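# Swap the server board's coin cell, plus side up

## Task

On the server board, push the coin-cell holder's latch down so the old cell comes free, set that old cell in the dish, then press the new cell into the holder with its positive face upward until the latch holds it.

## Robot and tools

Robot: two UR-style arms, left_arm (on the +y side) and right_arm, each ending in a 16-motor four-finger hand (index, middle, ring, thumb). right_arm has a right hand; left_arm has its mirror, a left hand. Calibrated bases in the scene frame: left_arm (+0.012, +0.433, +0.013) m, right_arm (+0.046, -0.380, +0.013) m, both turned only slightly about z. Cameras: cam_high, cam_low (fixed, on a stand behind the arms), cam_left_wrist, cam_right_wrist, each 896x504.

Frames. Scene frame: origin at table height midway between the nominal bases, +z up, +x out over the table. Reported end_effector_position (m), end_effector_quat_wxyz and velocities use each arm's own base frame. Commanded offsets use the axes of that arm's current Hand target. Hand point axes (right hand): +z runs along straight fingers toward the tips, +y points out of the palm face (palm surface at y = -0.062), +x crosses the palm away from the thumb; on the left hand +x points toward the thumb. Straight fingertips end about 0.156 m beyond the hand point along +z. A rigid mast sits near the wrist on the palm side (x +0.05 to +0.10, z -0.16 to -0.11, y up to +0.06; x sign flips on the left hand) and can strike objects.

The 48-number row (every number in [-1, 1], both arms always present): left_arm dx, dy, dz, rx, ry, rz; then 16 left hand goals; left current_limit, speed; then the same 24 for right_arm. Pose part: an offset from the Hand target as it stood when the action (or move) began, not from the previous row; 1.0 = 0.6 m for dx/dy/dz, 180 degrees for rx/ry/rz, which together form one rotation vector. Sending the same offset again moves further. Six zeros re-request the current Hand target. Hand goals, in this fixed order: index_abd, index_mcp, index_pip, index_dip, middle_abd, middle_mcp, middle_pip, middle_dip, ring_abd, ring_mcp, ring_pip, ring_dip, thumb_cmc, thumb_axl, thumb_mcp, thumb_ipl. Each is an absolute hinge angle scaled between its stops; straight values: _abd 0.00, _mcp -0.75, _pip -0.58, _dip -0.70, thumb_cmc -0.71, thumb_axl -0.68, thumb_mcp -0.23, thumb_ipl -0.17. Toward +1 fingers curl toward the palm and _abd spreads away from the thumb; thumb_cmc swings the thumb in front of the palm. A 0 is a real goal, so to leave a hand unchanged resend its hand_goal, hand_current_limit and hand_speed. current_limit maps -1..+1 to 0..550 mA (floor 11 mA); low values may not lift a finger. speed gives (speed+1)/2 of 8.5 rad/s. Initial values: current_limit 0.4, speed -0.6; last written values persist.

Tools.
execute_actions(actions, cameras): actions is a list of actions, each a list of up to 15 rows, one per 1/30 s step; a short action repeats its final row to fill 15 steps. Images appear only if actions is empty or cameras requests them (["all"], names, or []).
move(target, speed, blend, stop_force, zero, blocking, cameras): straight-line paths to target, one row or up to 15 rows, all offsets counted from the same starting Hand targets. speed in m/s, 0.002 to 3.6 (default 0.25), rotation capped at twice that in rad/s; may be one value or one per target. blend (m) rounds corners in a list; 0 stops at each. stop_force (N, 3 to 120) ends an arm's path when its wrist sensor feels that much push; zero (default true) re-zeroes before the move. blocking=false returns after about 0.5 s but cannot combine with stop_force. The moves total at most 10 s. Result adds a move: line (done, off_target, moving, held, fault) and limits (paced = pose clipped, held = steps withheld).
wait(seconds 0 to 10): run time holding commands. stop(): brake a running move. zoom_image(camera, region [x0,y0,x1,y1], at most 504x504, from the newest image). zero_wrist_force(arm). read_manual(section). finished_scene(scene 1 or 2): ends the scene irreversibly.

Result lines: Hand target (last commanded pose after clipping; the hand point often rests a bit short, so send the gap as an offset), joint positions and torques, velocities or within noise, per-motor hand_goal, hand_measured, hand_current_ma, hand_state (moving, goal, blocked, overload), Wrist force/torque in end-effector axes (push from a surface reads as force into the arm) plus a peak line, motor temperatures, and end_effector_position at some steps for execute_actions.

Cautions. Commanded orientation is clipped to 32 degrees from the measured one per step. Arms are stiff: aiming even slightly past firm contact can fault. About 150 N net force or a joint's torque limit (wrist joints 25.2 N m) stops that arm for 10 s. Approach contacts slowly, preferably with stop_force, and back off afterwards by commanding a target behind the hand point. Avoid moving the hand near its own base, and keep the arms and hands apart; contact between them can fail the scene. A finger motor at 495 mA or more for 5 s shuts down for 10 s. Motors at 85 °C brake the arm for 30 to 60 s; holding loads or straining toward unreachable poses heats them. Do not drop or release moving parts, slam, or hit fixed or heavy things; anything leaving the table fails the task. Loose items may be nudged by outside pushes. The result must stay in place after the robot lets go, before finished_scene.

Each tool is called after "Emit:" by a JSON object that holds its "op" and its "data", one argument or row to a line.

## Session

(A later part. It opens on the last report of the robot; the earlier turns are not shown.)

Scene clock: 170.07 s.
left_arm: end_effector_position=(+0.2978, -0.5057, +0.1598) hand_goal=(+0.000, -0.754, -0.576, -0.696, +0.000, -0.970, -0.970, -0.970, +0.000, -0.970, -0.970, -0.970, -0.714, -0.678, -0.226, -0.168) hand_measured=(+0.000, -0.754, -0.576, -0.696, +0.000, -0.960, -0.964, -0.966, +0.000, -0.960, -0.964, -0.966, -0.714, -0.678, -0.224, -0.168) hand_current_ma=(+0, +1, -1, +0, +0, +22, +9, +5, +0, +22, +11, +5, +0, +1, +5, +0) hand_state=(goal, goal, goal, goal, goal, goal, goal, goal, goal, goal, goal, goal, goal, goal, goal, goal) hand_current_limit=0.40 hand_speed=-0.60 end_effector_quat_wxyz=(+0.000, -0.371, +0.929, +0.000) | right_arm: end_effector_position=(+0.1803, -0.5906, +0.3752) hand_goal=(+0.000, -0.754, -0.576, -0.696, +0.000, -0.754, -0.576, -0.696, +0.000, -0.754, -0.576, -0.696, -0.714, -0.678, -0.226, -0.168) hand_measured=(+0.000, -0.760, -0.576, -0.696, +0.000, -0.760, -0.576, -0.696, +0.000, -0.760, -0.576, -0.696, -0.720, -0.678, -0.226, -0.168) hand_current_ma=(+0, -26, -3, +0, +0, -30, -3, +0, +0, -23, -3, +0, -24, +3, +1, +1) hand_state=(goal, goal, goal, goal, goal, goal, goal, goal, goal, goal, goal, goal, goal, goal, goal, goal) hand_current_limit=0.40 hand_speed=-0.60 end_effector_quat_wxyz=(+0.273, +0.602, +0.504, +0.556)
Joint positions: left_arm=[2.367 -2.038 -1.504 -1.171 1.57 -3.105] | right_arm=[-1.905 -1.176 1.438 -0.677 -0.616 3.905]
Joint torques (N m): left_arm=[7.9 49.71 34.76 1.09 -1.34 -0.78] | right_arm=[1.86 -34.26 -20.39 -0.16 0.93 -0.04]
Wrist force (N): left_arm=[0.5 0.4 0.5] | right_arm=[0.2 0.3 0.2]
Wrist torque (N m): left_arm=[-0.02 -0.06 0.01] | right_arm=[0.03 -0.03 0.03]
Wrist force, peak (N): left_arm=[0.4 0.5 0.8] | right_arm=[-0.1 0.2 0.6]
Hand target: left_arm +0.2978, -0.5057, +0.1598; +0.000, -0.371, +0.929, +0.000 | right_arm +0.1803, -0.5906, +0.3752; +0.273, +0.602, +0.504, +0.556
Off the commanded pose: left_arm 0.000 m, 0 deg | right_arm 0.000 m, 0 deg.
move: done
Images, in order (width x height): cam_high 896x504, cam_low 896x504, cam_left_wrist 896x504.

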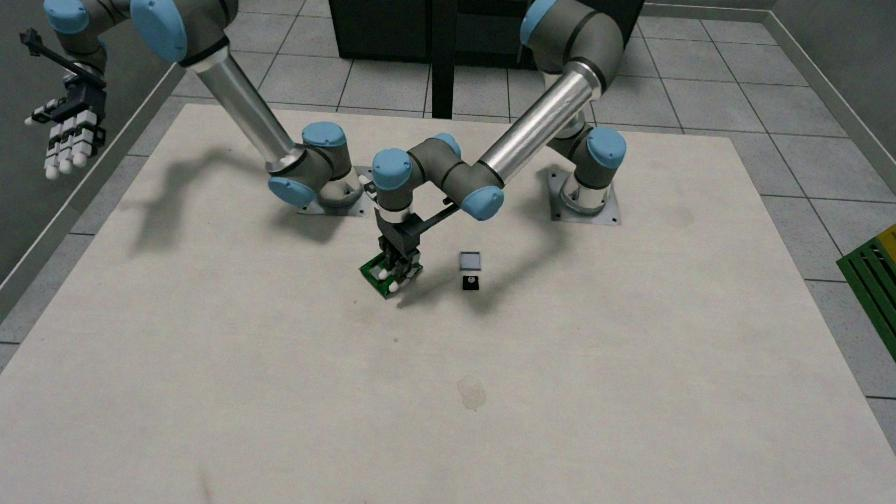

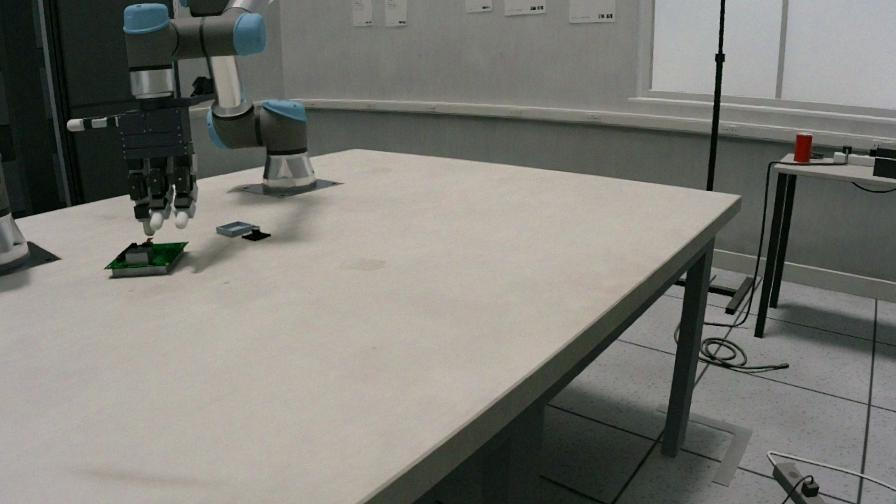

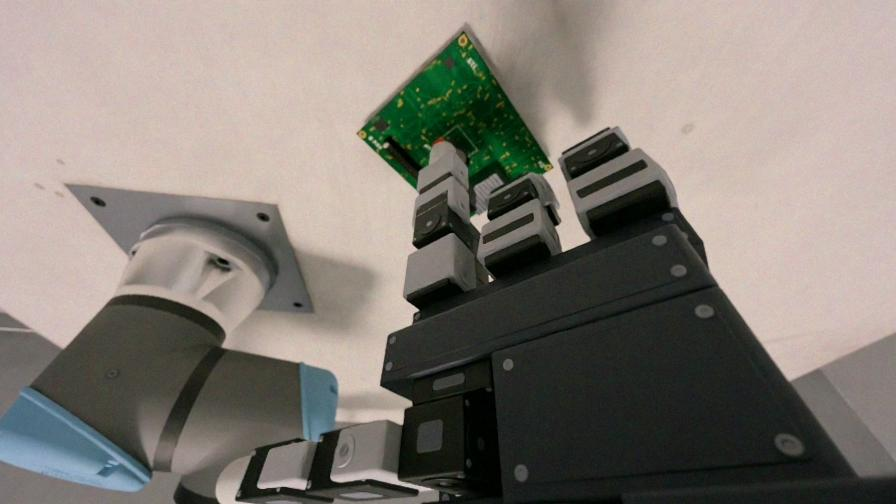

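Emit:
{"op": "move", "data": {
  "target": [0, 0, 0.035, 0, 0, 0, 0,-0.754,-0.576,-0.696, 0,-0.97,-0.97,-0.97, 0,-0.97,-0.97,-0.97, -0.714,-0.678,-0.226,-0.168, 0.4,-0.6, 0,0,0,0,0,0, 0,-0.754,-0.576,-0.696, 0,-0.754,-0.576,-0.696, 0,-0.754,-0.576,-0.696, -0.714,-0.678,-0.226,-0.168, 0.4,-0.6],
  "speed": 0.015,
  "stop_force": 8,
  "cameras": ["cam_high","cam_low","cam_left_wrist"]
}}

Emit:
{"op": "zoom_image", "data": {
  "camera": "cam_left_wrist",
  "region": [400, 100, 500, 170]
}}

Emit:
{"op": "zoom_image", "data": {
  "camera": "cam_low",
  "region": [120, 225, 190, 270]
}}

Scene clock: 180.47 s.
left_arm: end_effector_position=(+0.2978, -0.5057, +0.1520) hand_goal=(+0.000, -0.754, -0.576, -0.696, +0.000, -0.970, -0.970, -0.970, +0.000, -0.970, -0.970, -0.970, -0.714, -0.678, -0.226, -0.168) hand_measured=(+0.000, -0.744, -0.574, -0.696, +0.000, -0.960, -0.964, -0.966, +0.000, -0.960, -0.964, -0.966, -0.714, -0.678, -0.224, -0.168) hand_current_ma=(+0, +20, +4, +0, +0, +22, +9, +5, +0, +22, +11, +5, +0, +1, +5, +0) hand_state=(goal, goal, goal, goal, goal, goal, goal, goal, goal, goal, goal, goal, goal, goal, goal, goal) hand_current_limit=0.40 hand_speed=-0.60 end_effector_quat_wxyz=(+0.000, -0.371, +0.929, +0.000) | right_arm: end_effector_position=(+0.1803, -0.5906, +0.3752) hand_goal=(+0.000, -0.754, -0.576, -0.696, +0.000, -0.754, -0.576, -0.696, +0.000, -0.754, -0.576, -0.696, -0.714, -0.678, -0.226, -0.168) hand_measured=(+0.000, -0.760, -0.576, -0.696, +0.000, -0.760, -0.576, -0.696, +0.000, -0.760, -0.576, -0.696, -0.720, -0.678, -0.226, -0.168) hand_current_ma=(+0, -26, -3, +0, +0, -30, -3, +0, +0, -23, -3, +0, -24, +3, +1, +1) hand_state=(goal, goal, goal, goal, goal, goal, goal, goal, goal, goal, goal, goal, goal, goal, goal, goal) hand_current_limit=0.40 hand_speed=-0.60 end_effector_quat_wxyz=(+0.273, +0.602, +0.504, +0.556)
Joint positions: left_arm=[2.367 -2.045 -1.514 -1.153 1.57 -3.105] | right_arm=[-1.905 -1.176 1.438 -0.677 -0.616 3.905]
Joint torques (N m): left_arm=[-12.19 44.73 30.89 2.54 -0.86 -1.87] | right_arm=[0.95 -34.41 -20.41 -0.32 0.8 0.02]
Wrist force (N): left_arm=[0.2 0.0 -7.7] | right_arm=[-0.3 0.3 0.4]
Wrist torque (N m): left_arm=[0.54 0.15 0.01] | right_arm=[0.00 0.04 -0.02]
Wrist force, peak (N): left_arm=[0.6 0.8 -10.6] | right_arm=[-0.3 0.3 0.4]
Hand target: left_arm +0.2978, -0.5057, +0.1520; +0.000, -0.371, +0.929, +0.000 (not the last commanded pose) | right_arm +0.1803, -0.5906, +0.3752; +0.273, +0.602, +0.504, +0.556
Off the commanded pose: left_arm 0.013 m, 0 deg | right_arm 0.000 m, 0 deg.
move: contact (left_arm)
Images, in order (width x height): cam_high 896x504, cam_low 896x504, cam_left_wrist 896x504.

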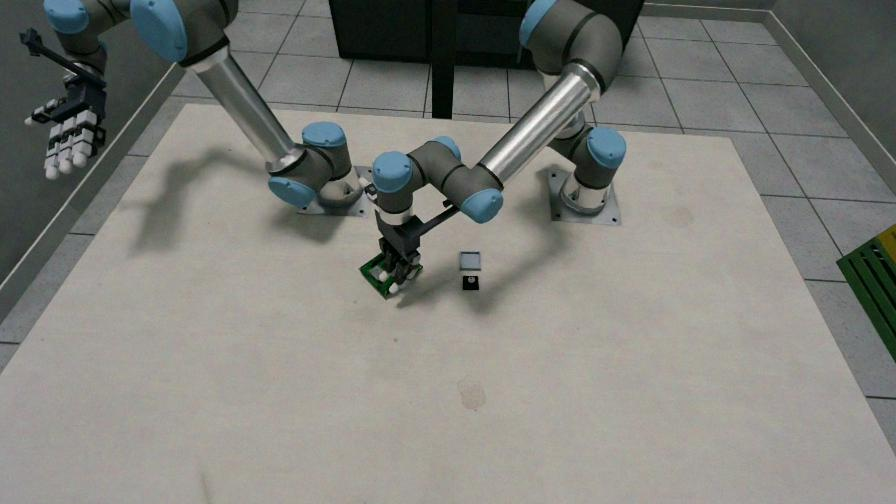

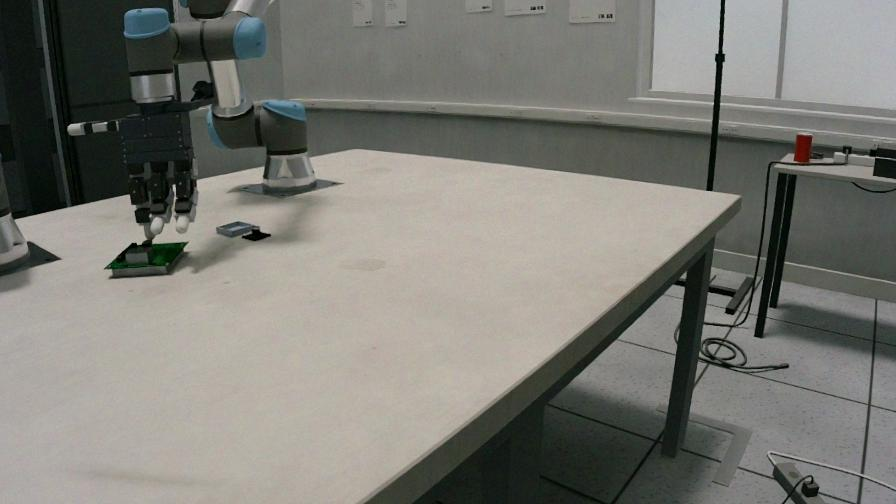

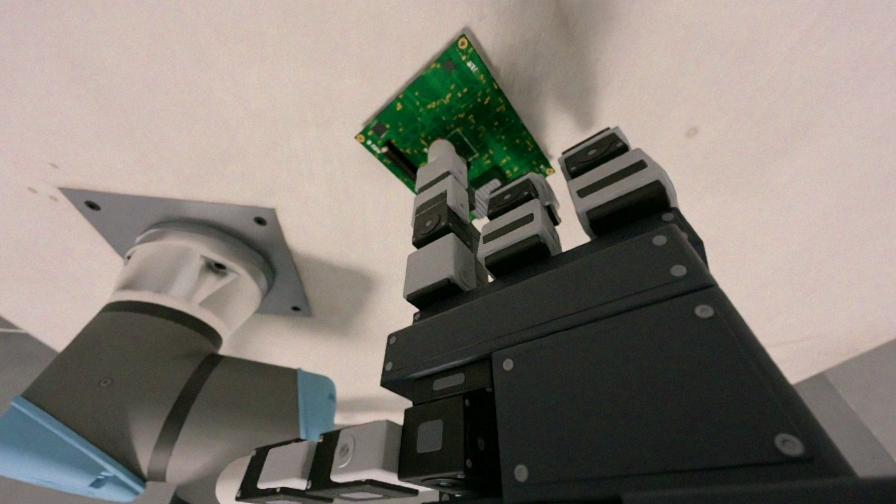

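Scaled by 5.040 from the camera's 896x504 image, which has a finer 1280x720 frame.

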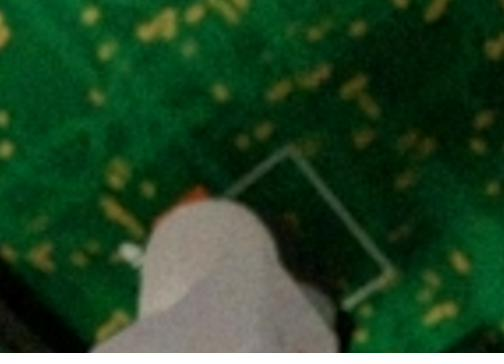

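Scaled by 7.200 from the camera's 896x504 image, which has a finer 1280x720 frame.

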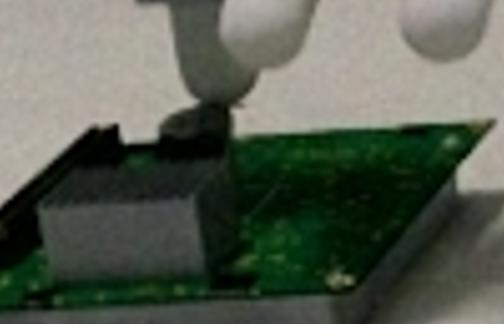

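Emit:
{"op": "move", "data": {
  "target": [0, 0, 0.0167, 0, 0, 0, 0,-0.754,-0.576,-0.696, 0,-0.97,-0.97,-0.97, 0,-0.97,-0.97,-0.97, -0.714,-0.678,-0.226,-0.168, 0.4,-0.6, 0,0,0,0,0,0, 0,-0.754,-0.576,-0.696, 0,-0.754,-0.576,-0.696, 0,-0.754,-0.576,-0.696, -0.714,-0.678,-0.226,-0.168, 0.4,-0.6],
  "speed": 0.01,
  "stop_force": 14,
  "cameras": ["cam_high","cam_low","cam_left_wrist"]
}}

Emit:
{"op": "zoom_image", "data": {
  "camera": "cam_left_wrist",
  "region": [400, 100, 500, 170]
}}

Emit:
{"op": "zoom_image", "data": {
  "camera": "cam_low",
  "region": [120, 225, 190, 270]
}}

Scene clock: 186.93 s.
left_arm: end_effector_position=(+0.2979, -0.5058, +0.1505) hand_goal=(+0.000, -0.754, -0.576, -0.696, +0.000, -0.970, -0.970, -0.970, +0.000, -0.970, -0.970, -0.970, -0.714, -0.678, -0.226, -0.168) hand_measured=(+0.000, -0.738, -0.572, -0.700, +0.000, -0.960, -0.964, -0.966, +0.000, -0.960, -0.964, -0.966, -0.714, -0.678, -0.224, -0.168) hand_current_ma=(+0, +34, +6, -4, +0, +22, +9, +5, +0, +22, +11, +5, +0, +1, +5, +0) hand_state=(goal, goal, goal, goal, goal, goal, goal, goal, goal, goal, goal, goal, goal, goal, goal, goal) hand_current_limit=0.40 hand_speed=-0.60 end_effector_quat_wxyz=(+0.000, -0.371, +0.929, -0.001) | right_arm: end_effector_position=(+0.1803, -0.5906, +0.3752) hand_goal=(+0.000, -0.754, -0.576, -0.696, +0.000, -0.754, -0.576, -0.696, +0.000, -0.754, -0.576, -0.696, -0.714, -0.678, -0.226, -0.168) hand_measured=(+0.000, -0.760, -0.576, -0.696, +0.000, -0.760, -0.576, -0.696, +0.000, -0.760, -0.576, -0.696, -0.720, -0.678, -0.226, -0.168) hand_current_ma=(+0, -26, -3, +0, +0, -30, -3, +0, +0, -23, -3, +0, -24, +3, +1, +1) hand_state=(goal, goal, goal, goal, goal, goal, goal, goal, goal, goal, goal, goal, goal, goal, goal, goal) hand_current_limit=0.40 hand_speed=-0.60 end_effector_quat_wxyz=(+0.273, +0.602, +0.504, +0.556)
Joint positions: left_arm=[2.367 -2.046 -1.516 -1.149 1.57 -3.105] | right_arm=[-1.905 -1.176 1.438 -0.677 -0.616 3.905]
Joint torques (N m): left_arm=[-11.61 34.94 24.46 1.2 -0.27 -1.84] | right_arm=[0.22 -34.31 -20.32 -0.14 0.95 -0.15]
Wrist force (N): left_arm=[0.0 0.5 -22.8] | right_arm=[0.0 0.1 0.3]
Wrist torque (N m): left_arm=[1.65 0.49 -0.01] | right_arm=[0.00 0.00 0.01]
Wrist force, peak (N): left_arm=[-0.1 0.7 -28.3] | right_arm=[0.0 0.1 0.6]
Hand target: left_arm +0.2979, -0.5058, +0.1505; +0.000, -0.371, +0.929, -0.001 (not the last commanded pose) | right_arm +0.1803, -0.5906, +0.3752; +0.273, +0.602, +0.504, +0.556
Off the commanded pose: left_arm 0.008 m, 0 deg | right_arm 0.000 m, 0 deg.
move: contact (left_arm)
Images, in order (width x height): cam_high 896x504, cam_low 896x504, cam_left_wrist 896x504.

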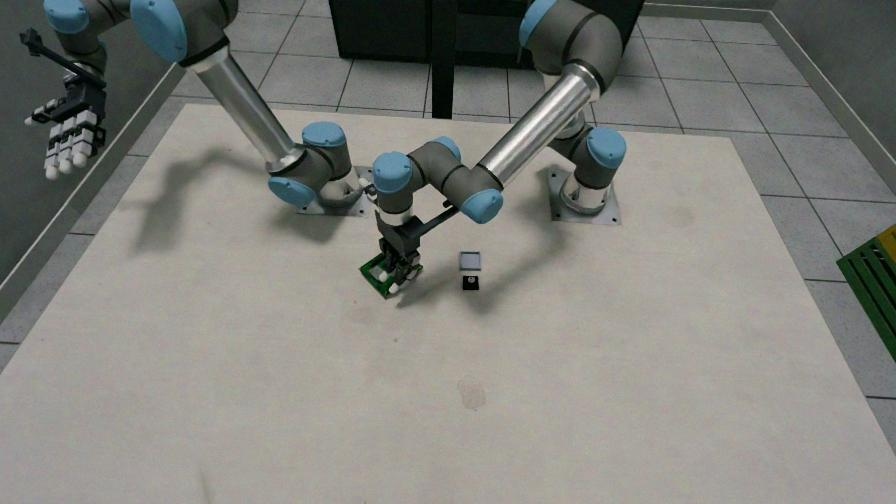

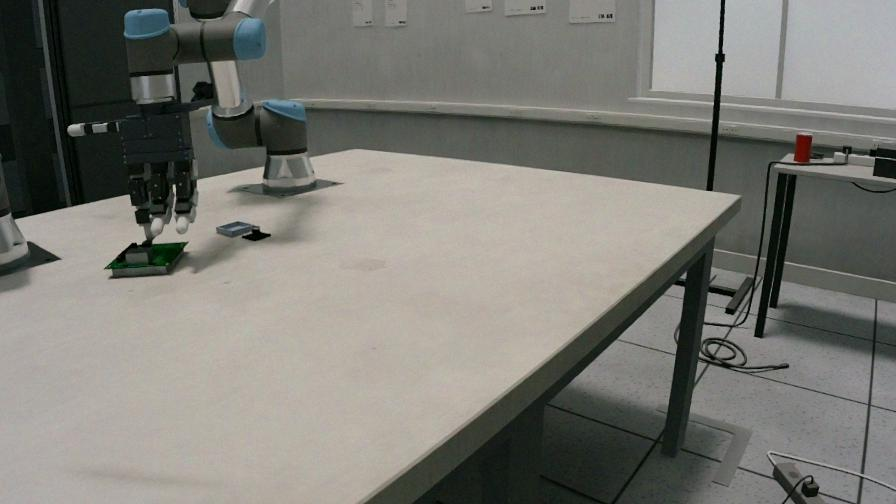

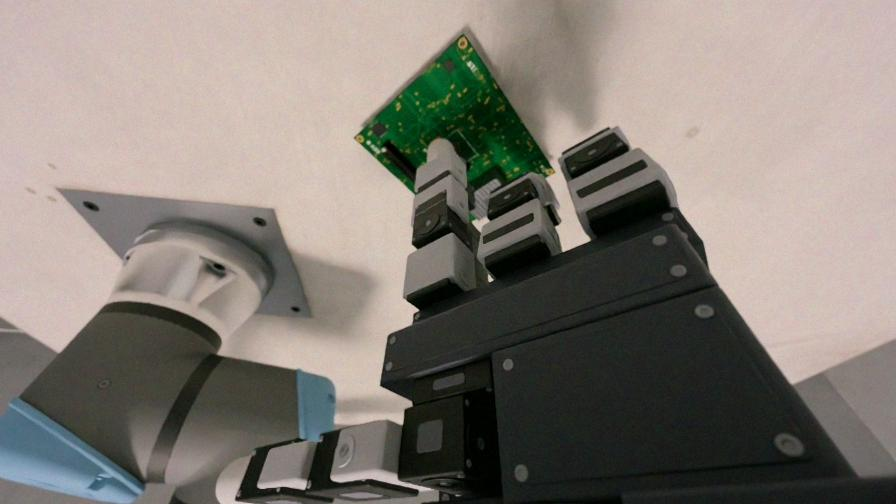

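Scaled by 5.040 from the camera's 896x504 image, which has a finer 1280x720 frame.

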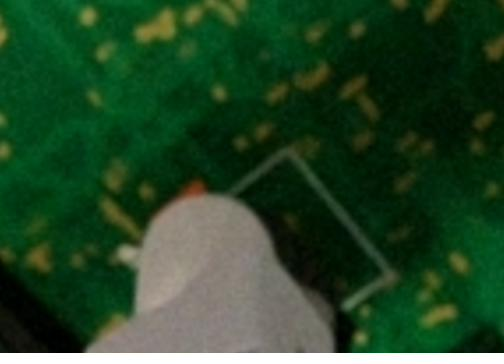

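Scaled by 7.200 from the camera's 896x504 image, which has a finer 1280x720 frame.

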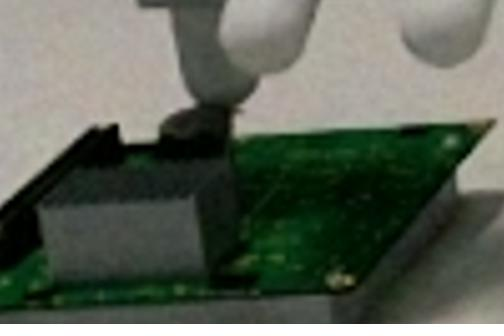

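Emit:
{"op": "move", "data": {
  "target": [0, 0.05, -0.0667, 0, 0, 0, 0,-0.754,-0.576,-0.696, 0,-0.97,-0.97,-0.97, 0,-0.97,-0.97,-0.97, -0.714,-0.678,-0.226,-0.168, 0.4,-0.6, 0,0,0,0,0,0, 0,-0.754,-0.576,-0.696, 0,-0.754,-0.576,-0.696, 0,-0.754,-0.576,-0.696, -0.714,-0.678,-0.226,-0.168, 0.4,-0.6],
  "speed": 0.12,
  "cameras": ["cam_high","cam_low","cam_left_wrist"]
}}

Emit:
{"op": "zoom_image", "data": {
  "camera": "cam_left_wrist",
  "region": [400, 100, 500, 170]
}}

Emit:
{"op": "zoom_image", "data": {
  "camera": "cam_low",
  "region": [120, 225, 190, 270]
}}

Scene clock: 193.93 s.
left_arm: end_effector_position=(+0.2772, -0.4840, +0.1904) hand_goal=(+0.000, -0.754, -0.576, -0.696, +0.000, -0.970, -0.970, -0.970, +0.000, -0.970, -0.970, -0.970, -0.714, -0.678, -0.226, -0.168) hand_measured=(+0.000, -0.754, -0.578, -0.698, +0.000, -0.960, -0.964, -0.966, +0.000, -0.960, -0.964, -0.966, -0.714, -0.678, -0.224, -0.168) hand_current_ma=(+0, -1, -3, -3, +0, +22, +9, +5, +0, +22, +11, +5, +0, +1, +5, +0) hand_state=(goal, goal, goal, goal, goal, goal, goal, goal, goal, goal, goal, goal, goal, goal, goal, goal) hand_current_limit=0.40 hand_speed=-0.60 end_effector_quat_wxyz=(+0.000, -0.371, +0.929, -0.001) | right_arm: end_effector_position=(+0.1803, -0.5906, +0.3752) hand_goal=(+0.000, -0.754, -0.576, -0.696, +0.000, -0.754, -0.576, -0.696, +0.000, -0.754, -0.576, -0.696, -0.714, -0.678, -0.226, -0.168) hand_measured=(+0.000, -0.760, -0.576, -0.696, +0.000, -0.760, -0.576, -0.696, +0.000, -0.760, -0.576, -0.696, -0.720, -0.678, -0.226, -0.168) hand_current_ma=(+0, -26, -3, +0, +0, -30, -3, +0, +0, -23, -3, +0, -24, +3, +1, +1) hand_state=(goal, goal, goal, goal, goal, goal, goal, goal, goal, goal, goal, goal, goal, goal, goal, goal) hand_current_limit=0.40 hand_speed=-0.60 end_effector_quat_wxyz=(+0.273, +0.602, +0.504, +0.556)
Joint positions: left_arm=[2.369 -1.945 -1.557 -1.21 1.57 -3.103] | right_arm=[-1.905 -1.176 1.438 -0.677 -0.616 3.905]
Joint torques (N m): left_arm=[11.02 42.02 35.82 2.4 -0.02 1.29] | right_arm=[2.04 -33.92 -20.3 -0.1 0.9 -0.12]
Wrist force (N): left_arm=[0.0 0.0 0.3] | right_arm=[-0.1 0.2 0.2]
Wrist torque (N m): left_arm=[-0.07 0.01 -0.01] | right_arm=[0.01 0.01 0.00]
Wrist force, peak (N): left_arm=[0.4 0.9 -23.1] | right_arm=[-0.2 0.2 0.5]
Hand target: left_arm +0.2772, -0.4840, +0.1905; +0.000, -0.371, +0.929, -0.001 | right_arm +0.1803, -0.5906, +0.3752; +0.273, +0.602, +0.504, +0.556
Off the commanded pose: left_arm 0.000 m, 0 deg | right_arm 0.000 m, 0 deg.
move: done
Images, in order (width x height): cam_high 896x504, cam_low 896x504, cam_left_wrist 896x504.

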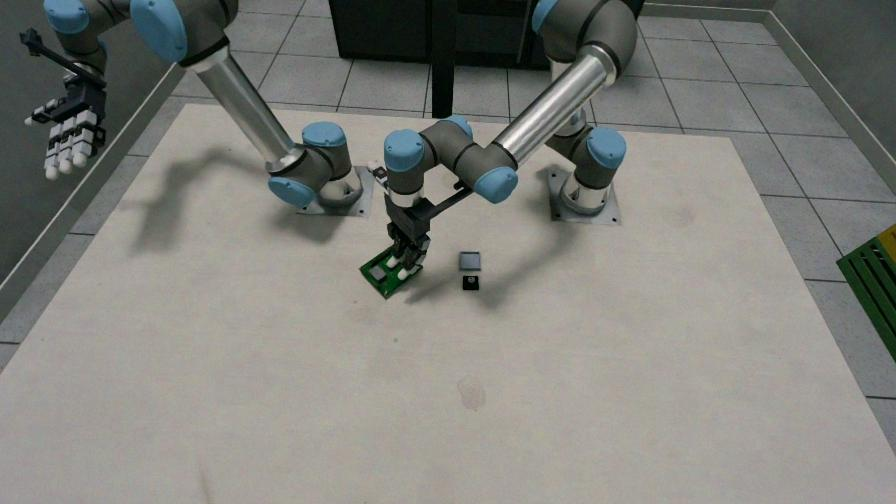

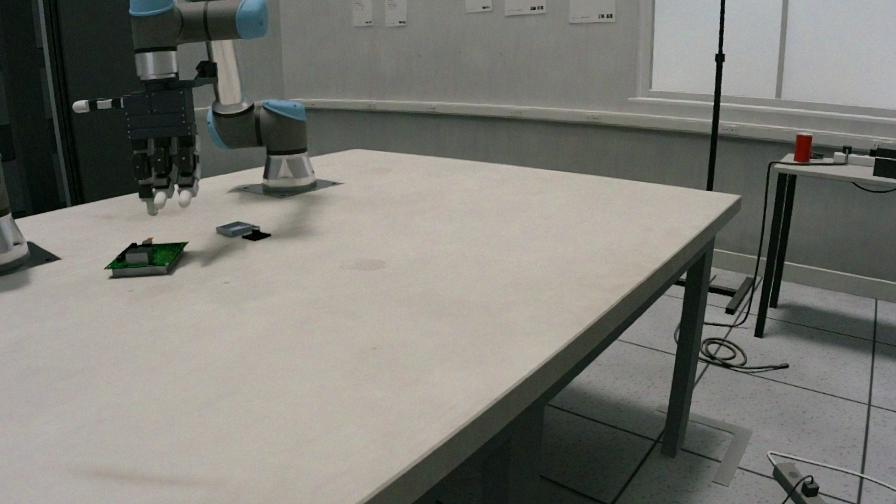

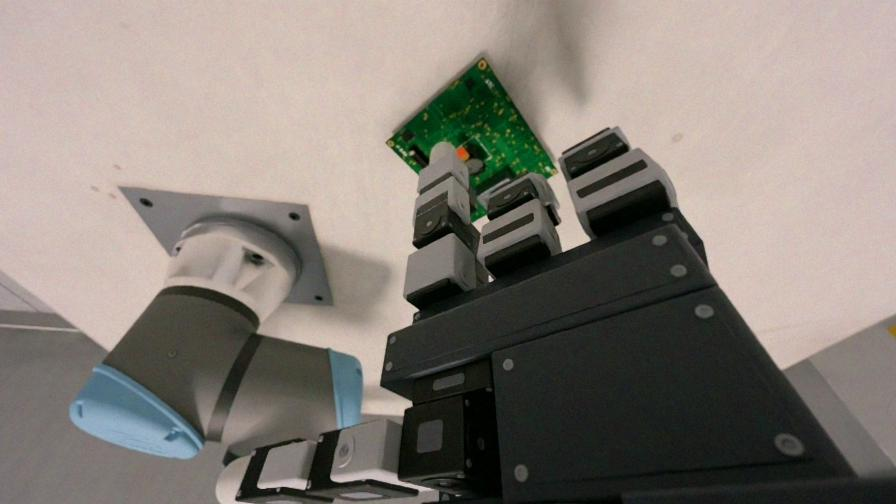

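Scaled by 5.040 from the camera's 896x504 image, which has a finer 1280x720 frame.

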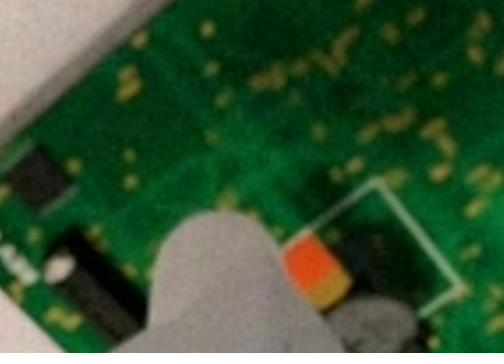

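Scaled by 7.200 from the camera's 896x504 image, which has a finer 1280x720 frame.

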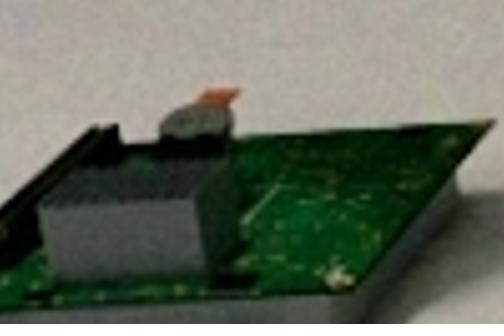

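Emit:
{"op": "move", "data": {
  "target": [0.0398, -0.0873, 0, 0, 0, 0, -0.04,-0.754,-0.576,-0.696, 0.04,-0.754,-0.576,-0.696, 0,-0.97,-0.97,-0.97, -0.714,-0.678,-0.226,-0.168, 0.4,-0.6, 0,0,0,0,0,0, 0,-0.754,-0.576,-0.696, 0,-0.754,-0.576,-0.696, 0,-0.754,-0.576,-0.696, -0.714,-0.678,-0.226,-0.168, 0.4,-0.6],
  "speed": 0.12,
  "cameras": ["cam_high","cam_low","cam_left_wrist"]
}}

Emit:
{"op": "zoom_image", "data": {
  "camera": "cam_left_wrist",
  "region": [410, 80, 530, 164]
}}

Emit:
{"op": "zoom_image", "data": {
  "camera": "cam_low",
  "region": [120, 225, 190, 270]
}}

Scene clock: 205.53 s.
left_arm: end_effector_position=(+0.2958, -0.5384, +0.1905) hand_goal=(-0.040, -0.754, -0.576, -0.696, +0.040, -0.754, -0.576, -0.696, +0.000, -0.970, -0.970, -0.970, -0.714, -0.678, -0.226, -0.168) hand_measured=(-0.036, -0.754, -0.578, -0.698, +0.038, -0.754, -0.578, -0.698, +0.000, -0.960, -0.964, -0.966, -0.714, -0.678, -0.224, -0.168) hand_current_ma=(+4, +0, -3, -3, -3, +0, -3, -4, +0, +21, +11, +5, +0, +1, +5, +0) hand_state=(goal, goal, goal, goal, goal, goal, goal, goal, goal, goal, goal, goal, goal, goal, goal, goal) hand_current_limit=0.40 hand_speed=-0.60 end_effector_quat_wxyz=(+0.000, -0.371, +0.929, -0.001) | right_arm: end_effector_position=(+0.1803, -0.5906, +0.3752) hand_goal=(+0.000, -0.754, -0.576, -0.696, +0.000, -0.754, -0.576, -0.696, +0.000, -0.754, -0.576, -0.696, -0.714, -0.678, -0.226, -0.168) hand_measured=(+0.000, -0.760, -0.576, -0.696, +0.000, -0.760, -0.576, -0.696, +0.000, -0.760, -0.576, -0.696, -0.720, -0.678, -0.226, -0.168) hand_current_ma=(+0, -26, -3, +0, +0, -30, -3, +0, +0, -23, -3, +0, -24, +3, +1, +1) hand_state=(goal, goal, goal, goal, goal, goal, goal, goal, goal, goal, goal, goal, goal, goal, goal, goal) hand_current_limit=0.40 hand_speed=-0.60 end_effector_quat_wxyz=(+0.273, +0.602, +0.504, +0.556)
Joint positions: left_arm=[2.33 -2.072 -1.367 -1.272 1.57 -3.142] | right_arm=[-1.905 -1.176 1.438 -0.677 -0.616 3.905]
Joint torques (N m): left_arm=[13.99 37.71 34.45 2.81 1.2 1.98] | right_arm=[0.63 -34.05 -19.8 -0.14 0.86 -0.09]
Wrist force (N): left_arm=[0.1 -0.1 0.3] | right_arm=[0.0 -0.1 0.2]
Wrist torque (N m): left_arm=[-0.06 0.01 0.09] | right_arm=[-0.04 0.00 0.00]
Wrist force, peak (N): left_arm=[-0.4 1.3 0.6] | right_arm=[0.0 -0.1 0.5]
Hand target: left_arm +0.2960, -0.5385, +0.1906; +0.000, -0.371, +0.929, -0.001 | right_arm +0.1803, -0.5906, +0.3752; +0.273, +0.602, +0.504, +0.556
Off the commanded pose: left_arm 0.000 m, 0 deg | right_arm 0.000 m, 0 deg.
move: done
Images, in order (width x height): cam_high 896x504, cam_low 896x504, cam_left_wrist 896x504.

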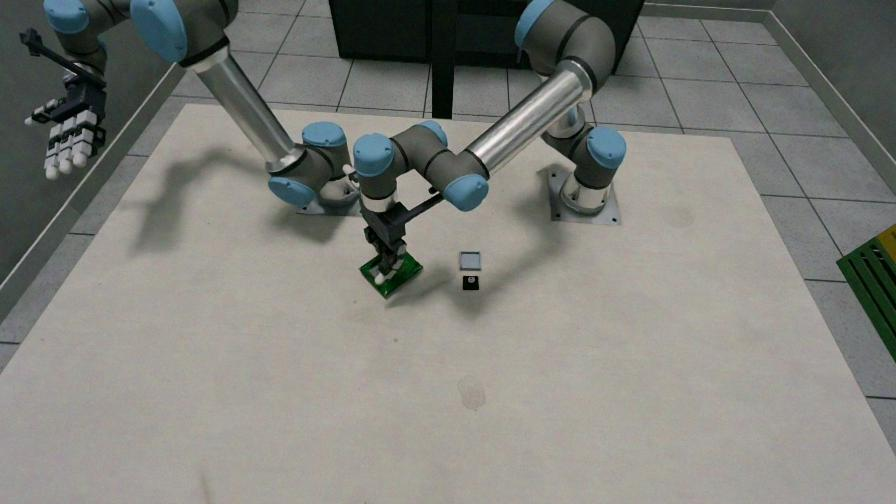

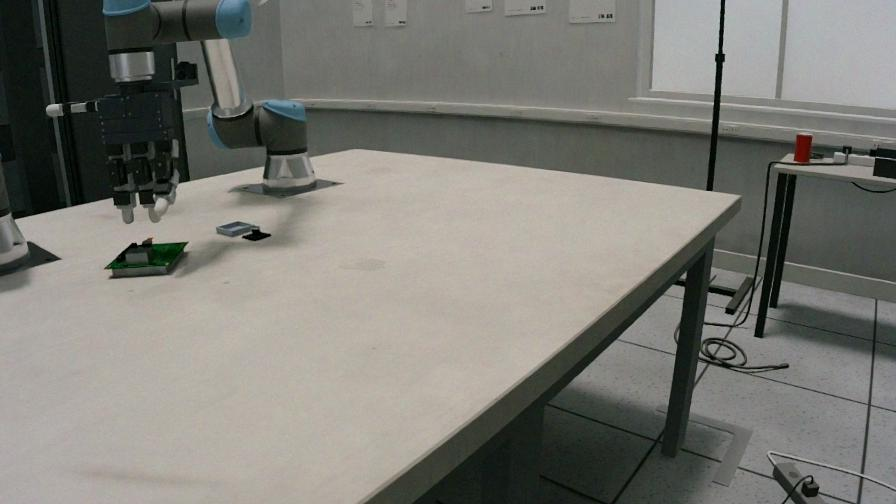

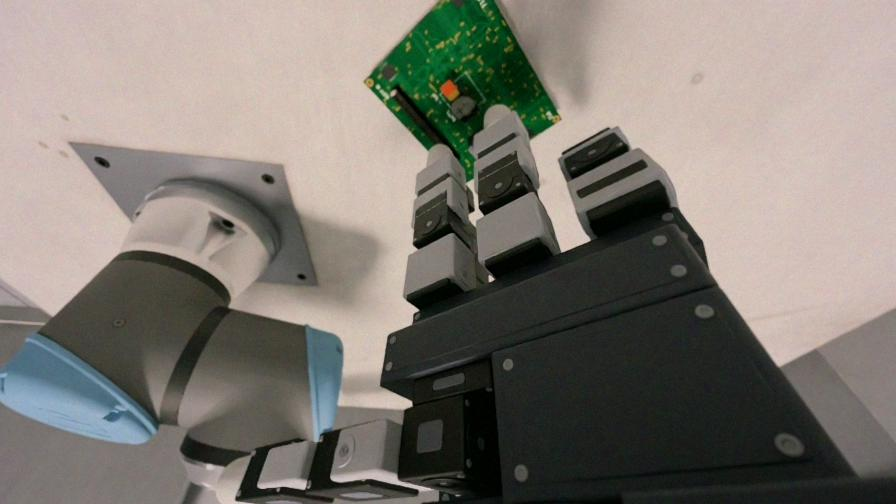

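Scaled by 4.200 from the camera's 896x504 image, which has a finer 1280x720 frame.

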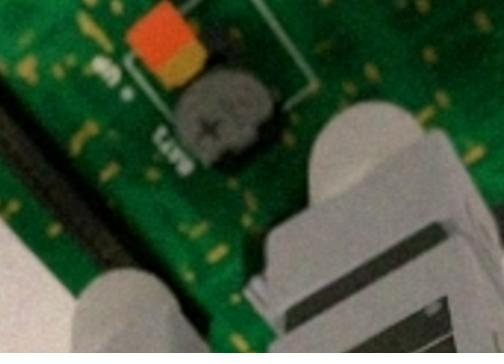

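Scaled by 7.200 from the camera's 896x504 image, which has a finer 1280x720 frame.

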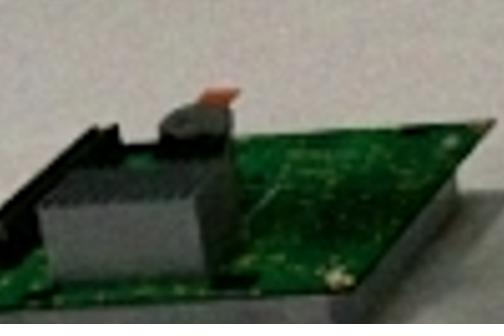

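Emit:
{"op": "move", "data": {
  "target": [-0.001, 0.004, 0.065, 0, 0, 0, -0.04,-0.754,-0.576,-0.696, 0.04,-0.754,-0.576,-0.696, 0,-0.97,-0.97,-0.97, -0.714,-0.678,-0.226,-0.168, 0.4,-0.6, 0,0,0,0,0,0, 0,-0.754,-0.576,-0.696, 0,-0.754,-0.576,-0.696, 0,-0.754,-0.576,-0.696, -0.714,-0.678,-0.226,-0.168, 0.4,-0.6],
  "speed": 0.08,
  "stop_force": 4,
  "cameras": ["cam_high","cam_low","cam_left_wrist"]
}}

Emit:
{"op": "zoom_image", "data": {
  "camera": "cam_left_wrist",
  "region": [410, 100, 530, 184]
}}

Emit:
{"op": "zoom_image", "data": {
  "camera": "cam_low",
  "region": [110, 215, 190, 270]
}}

Emit:
{"op": "zoom_image", "data": {
  "camera": "cam_high",
  "region": [355, 230, 435, 300]
}}

Scene clock: 246.37 s.
left_arm: end_effector_position=(+0.2948, -0.5363, +0.1516) hand_goal=(-0.040, -0.754, -0.576, -0.696, +0.040, -0.754, -0.576, -0.696, +0.000, -0.970, -0.970, -0.970, -0.714, -0.678, -0.226, -0.168) hand_measured=(-0.036, -0.754, -0.578, -0.698, +0.038, -0.754, -0.578, -0.698, +0.000, -0.960, -0.964, -0.966, -0.714, -0.678, -0.224, -0.168) hand_current_ma=(+4, +0, -3, -3, -3, +0, -2, -4, +0, +21, +11, +5, +0, +1, +5, +0) hand_state=(goal, goal, goal, goal, goal, goal, goal, goal, goal, goal, goal, goal, goal, goal, goal, goal) hand_current_limit=0.40 hand_speed=-0.60 end_effector_quat_wxyz=(+0.000, -0.371, +0.929, -0.001) | right_arm: end_effector_position=(+0.1803, -0.5906, +0.3752) hand_goal=(+0.000, -0.754, -0.576, -0.696, +0.000, -0.754, -0.576, -0.696, +0.000, -0.754, -0.576, -0.696, -0.714, -0.678, -0.226, -0.168) hand_measured=(+0.000, -0.760, -0.576, -0.696, +0.000, -0.760, -0.576, -0.696, +0.000, -0.760, -0.576, -0.696, -0.720, -0.678, -0.226, -0.168) hand_current_ma=(+0, -26, -3, +0, +0, -30, -3, +0, +0, -23, -3, +0, -24, +3, +1, +1) hand_state=(goal, goal, goal, goal, goal, goal, goal, goal, goal, goal, goal, goal, goal, goal, goal, goal) hand_current_limit=0.40 hand_speed=-0.60 end_effector_quat_wxyz=(+0.273, +0.602, +0.504, +0.556)
Joint positions: left_arm=[2.331 -2.098 -1.432 -1.181 1.57 -3.141] | right_arm=[-1.905 -1.176 1.438 -0.677 -0.616 3.905]
Joint torques (N m): left_arm=[6.76 51.91 35.32 3.62 -1.36 0.51] | right_arm=[1.05 -33.63 -20.6 -0.23 0.79 -0.07]
Wrist force (N): left_arm=[0.2 0.1 0.6] | right_arm=[0.1 0.2 0.3]
Wrist torque (N m): left_arm=[-0.04 0.00 -0.01] | right_arm=[0.00 -0.01 0.01]
Wrist force, peak (N): left_arm=[0.2 0.5 1.4] | right_arm=[-0.2 0.3 0.4]
Hand target: left_arm +0.2948, -0.5364, +0.1516; +0.000, -0.371, +0.929, -0.001 | right_arm +0.1803, -0.5906, +0.3752; +0.273, +0.602, +0.504, +0.556
Off the commanded pose: left_arm 0.000 m, 0 deg | right_arm 0.000 m, 0 deg.
move: done
Images, in order (width x height): cam_high 896x504, cam_low 896x504, cam_left_wrist 896x504.

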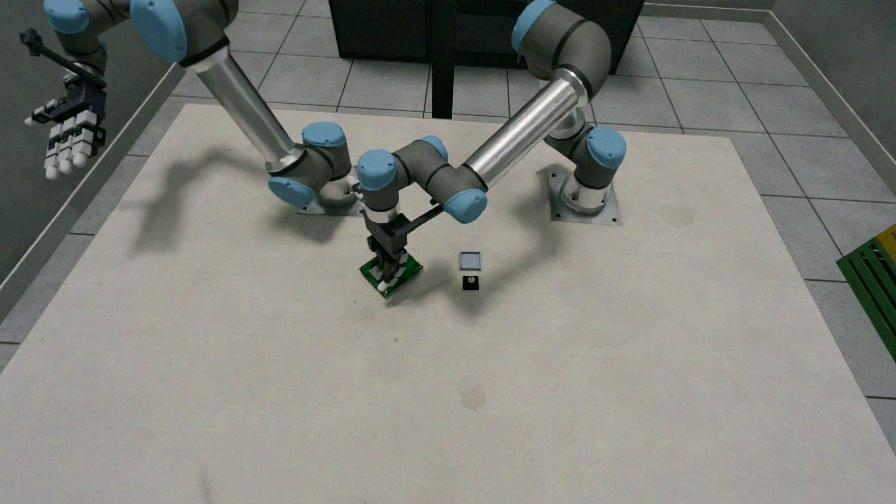

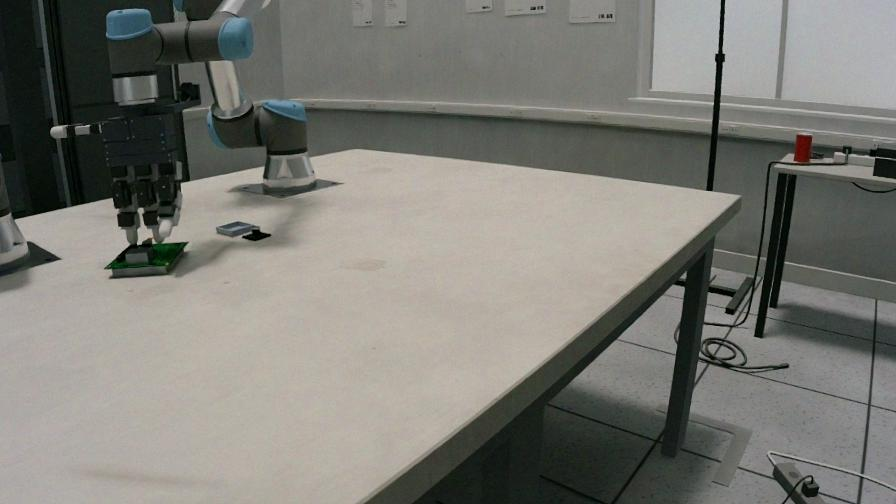

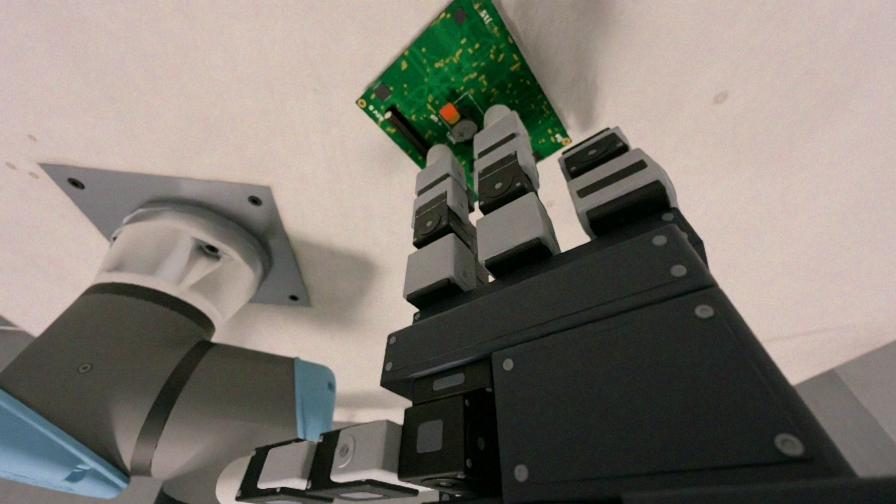

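Scaled by 4.200 from the camera's 896x504 image, which has a finer 1280x720 frame.

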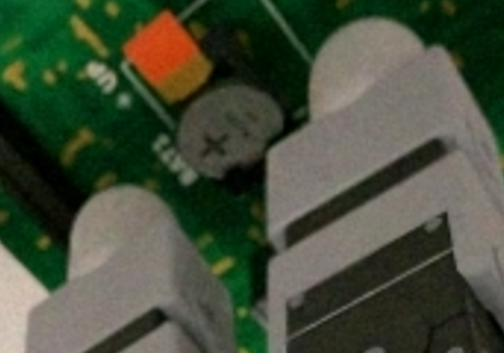

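Scaled by 6.300 from the camera's 896x504 image, which has a finer 1280x720 frame.

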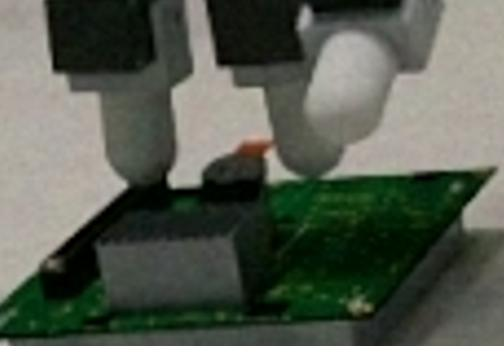

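Scaled by 6.300 from the camera's 896x504 image, which has a finer 1280x720 frame.

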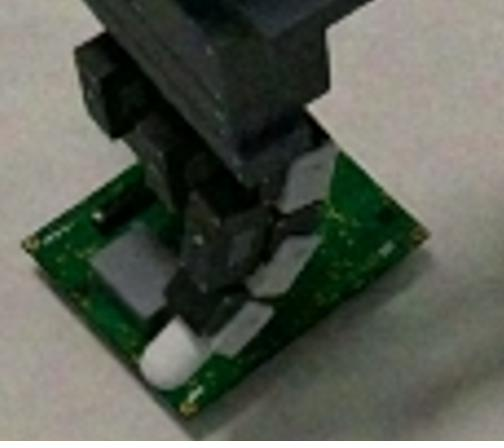

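Emit:
{"op": "move", "data": {
  "target": [-0.0005, 0.0042, 0.0, 0, 0, 0, 0.02,-0.754,-0.576,-0.696, 0.02,-0.754,-0.576,-0.696, 0,-0.97,-0.97,-0.97, -0.714,-0.678,-0.226,-0.168, 0.4,-0.6, 0,0,0,0,0,0, 0,-0.754,-0.576,-0.696, 0,-0.754,-0.576,-0.696, 0,-0.754,-0.576,-0.696, -0.714,-0.678,-0.226,-0.168, 0.4,-0.6],
  "speed": 0.08,
  "cameras": []
}}

Emit:
{"op": "move", "data": {
  "target": [0, 0, 0.015, 0, 0, 0, 0.02,-0.754,-0.576,-0.696, 0.02,-0.754,-0.576,-0.696, 0,-0.97,-0.97,-0.97, -0.714,-0.678,-0.226,-0.168, 0.4,-0.6, 0,0,0,0,0,0, 0,-0.754,-0.576,-0.696, 0,-0.754,-0.576,-0.696, 0,-0.754,-0.576,-0.696, -0.714,-0.678,-0.226,-0.168, 0.4,-0.6],
  "speed": 0.01,
  "stop_force": 3,
  "cameras": ["cam_low","cam_left_wrist"]
}}

Emit:
{"op": "zoom_image", "data": {
  "camera": "cam_left_wrist",
  "region": [410, 100, 530, 184]
}}

Emit:
{"op": "zoom_image", "data": {
  "camera": "cam_low",
  "region": [120, 225, 180, 265]
}}

Scene clock: 342.20 s.
left_arm: end_effector_position=(+0.2932, -0.5343, +0.1516) hand_goal=(+0.020, -0.754, -0.576, -0.696, +0.020, -0.754, -0.576, -0.696, +0.000, -0.970, -0.970, -0.970, -0.714, -0.678, -0.226, -0.168) hand_measured=(+0.016, -0.754, -0.578, -0.698, +0.022, -0.754, -0.578, -0.698, +0.000, -0.960, -0.964, -0.966, -0.714, -0.678, -0.224, -0.168) hand_current_ma=(-4, +0, -3, -3, +3, +0, -2, -4, +0, +21, +11, +5, +0, +1, +5, +0) hand_state=(goal, goal, goal, goal, goal, goal, goal, goal, goal, goal, goal, goal, goal, goal, goal, goal) hand_current_limit=0.40 hand_speed=-0.60 end_effector_quat_wxyz=(+0.000, -0.371, +0.929, -0.001) | right_arm: end_effector_position=(+0.1803, -0.5906, +0.3752) hand_goal=(+0.000, -0.754, -0.576, -0.696, +0.000, -0.754, -0.576, -0.696, +0.000, -0.754, -0.576, -0.696, -0.714, -0.678, -0.226, -0.168) hand_measured=(+0.000, -0.760, -0.576, -0.696, +0.000, -0.760, -0.576, -0.696, +0.000, -0.760, -0.576, -0.696, -0.720, -0.678, -0.226, -0.168) hand_current_ma=(+0, -26, -3, +0, +0, -30, -3, +0, +0, -23, -3, +0, -24, +3, +1, +1) hand_state=(goal, goal, goal, goal, goal, goal, goal, goal, goal, goal, goal, goal, goal, goal, goal, goal) hand_current_limit=0.40 hand_speed=-0.60 end_effector_quat_wxyz=(+0.273, +0.602, +0.504, +0.556)
Joint positions: left_arm=[2.332 -2.092 -1.441 -1.178 1.57 -3.14] | right_arm=[-1.905 -1.176 1.438 -0.677 -0.616 3.905]
Joint torques (N m): left_arm=[12.58 44.23 22.81 3.14 -1.19 2.14] | right_arm=[0.71 -33.91 -20.06 -0.18 0.95 -0.1]
Wrist force (N): left_arm=[0.3 0.1 0.5] | right_arm=[0.1 0.2 0.2]
Wrist torque (N m): left_arm=[-0.03 -0.01 -0.01] | right_arm=[0.02 -0.01 0.01]
Wrist force, peak (N): left_arm=[0.2 0.5 0.7] | right_arm=[0.1 0.3 0.5]
Hand target: left_arm +0.2932, -0.5343, +0.1516; +0.000, -0.371, +0.929, -0.001 | right_arm +0.1803, -0.5906, +0.3752; +0.273, +0.602, +0.504, +0.556
Off the commanded pose: left_arm 0.000 m, 0 deg | right_arm 0.000 m, 0 deg.
move: done
No camera images: "cameras" was empty.

Scene clock: 344.37 s.
left_arm: end_effector_position=(+0.2932, -0.5343, +0.1425) hand_goal=(+0.020, -0.754, -0.576, -0.696, +0.020, -0.754, -0.576, -0.696, +0.000, -0.970, -0.970, -0.970, -0.714, -0.678, -0.226, -0.168) hand_measured=(+0.016, -0.754, -0.578, -0.698, +0.022, -0.754, -0.578, -0.698, +0.000, -0.960, -0.964, -0.966, -0.714, -0.678, -0.224, -0.168) hand_current_ma=(-4, +0, -3, -3, +3, +0, -2, -4, +0, +21, +11, +5, +0, +1, +5, +0) hand_state=(goal, goal, goal, goal, goal, goal, goal, goal, goal, goal, goal, goal, goal, goal, goal, goal) hand_current_limit=0.40 hand_speed=-0.60 end_effector_quat_wxyz=(+0.000, -0.371, +0.929, -0.001) | right_arm: end_effector_position=(+0.1803, -0.5906, +0.3752) hand_goal=(+0.000, -0.754, -0.576, -0.696, +0.000, -0.754, -0.576, -0.696, +0.000, -0.754, -0.576, -0.696, -0.714, -0.678, -0.226, -0.168) hand_measured=(+0.000, -0.760, -0.576, -0.696, +0.000, -0.760, -0.576, -0.696, +0.000, -0.760, -0.576, -0.696, -0.720, -0.678, -0.226, -0.168) hand_current_ma=(+0, -26, -3, +0, +0, -30, -3, +0, +0, -23, -3, +0, -24, +3, +1, +1) hand_state=(goal, goal, goal, goal, goal, goal, goal, goal, goal, goal, goal, goal, goal, goal, goal, goal) hand_current_limit=0.40 hand_speed=-0.60 end_effector_quat_wxyz=(+0.273, +0.602, +0.504, +0.556)
Joint positions: left_arm=[2.332 -2.101 -1.453 -1.158 1.57 -3.14] | right_arm=[-1.905 -1.176 1.438 -0.677 -0.616 3.905]
Joint torques (N m): left_arm=[10.78 49.26 34.79 1.22 -1.26 0.82] | right_arm=[1.6 -34.24 -20.63 -0.17 0.91 -0.09]
Wrist force (N): left_arm=[-0.1 -0.1 0.2] | right_arm=[-0.2 -0.1 0.1]
Wrist torque (N m): left_arm=[-0.04 0.03 -0.03] | right_arm=[-0.02 0.02 -0.02]
Wrist force, peak (N): left_arm=[0.2 0.5 0.6] | right_arm=[0.0 -0.3 0.4]
Hand target: left_arm +0.2932, -0.5343, +0.1426; +0.000, -0.371, +0.929, -0.001 | right_arm +0.1803, -0.5906, +0.3752; +0.273, +0.602, +0.504, +0.556
Off the commanded pose: left_arm 0.000 m, 0 deg | right_arm 0.000 m, 0 deg.
move: done
Images, in order (width x height): cam_low 896x504, cam_left_wrist 896x504.

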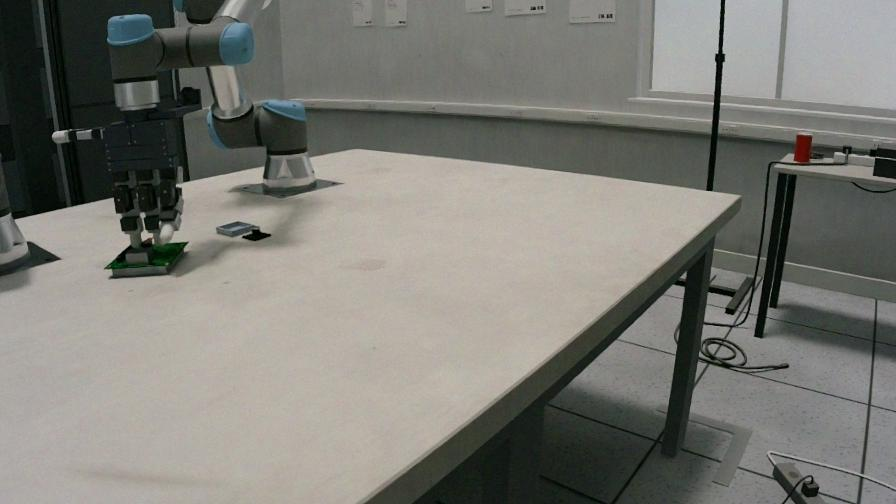

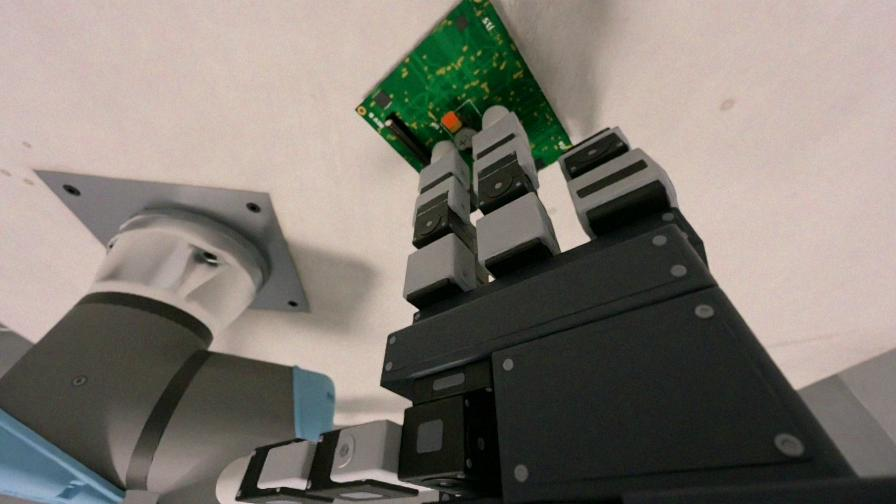

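Scaled by 4.200 from the camera's 896x504 image, which has a finer 1280x720 frame.

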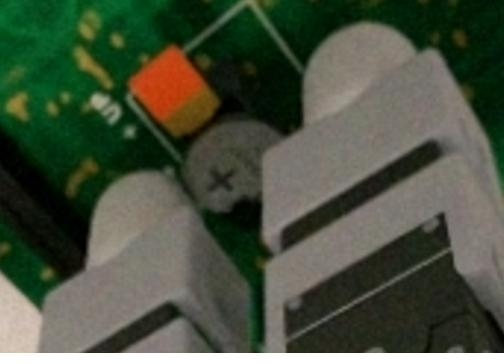

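Scaled by 8.400 from the camera's 896x504 image, which has a finer 1280x720 frame.

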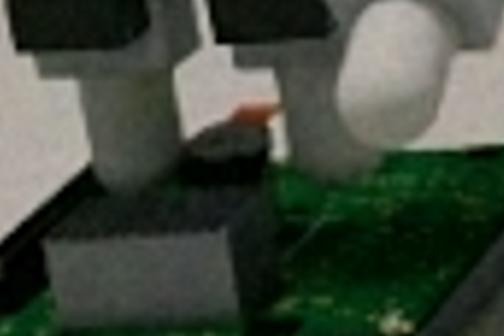

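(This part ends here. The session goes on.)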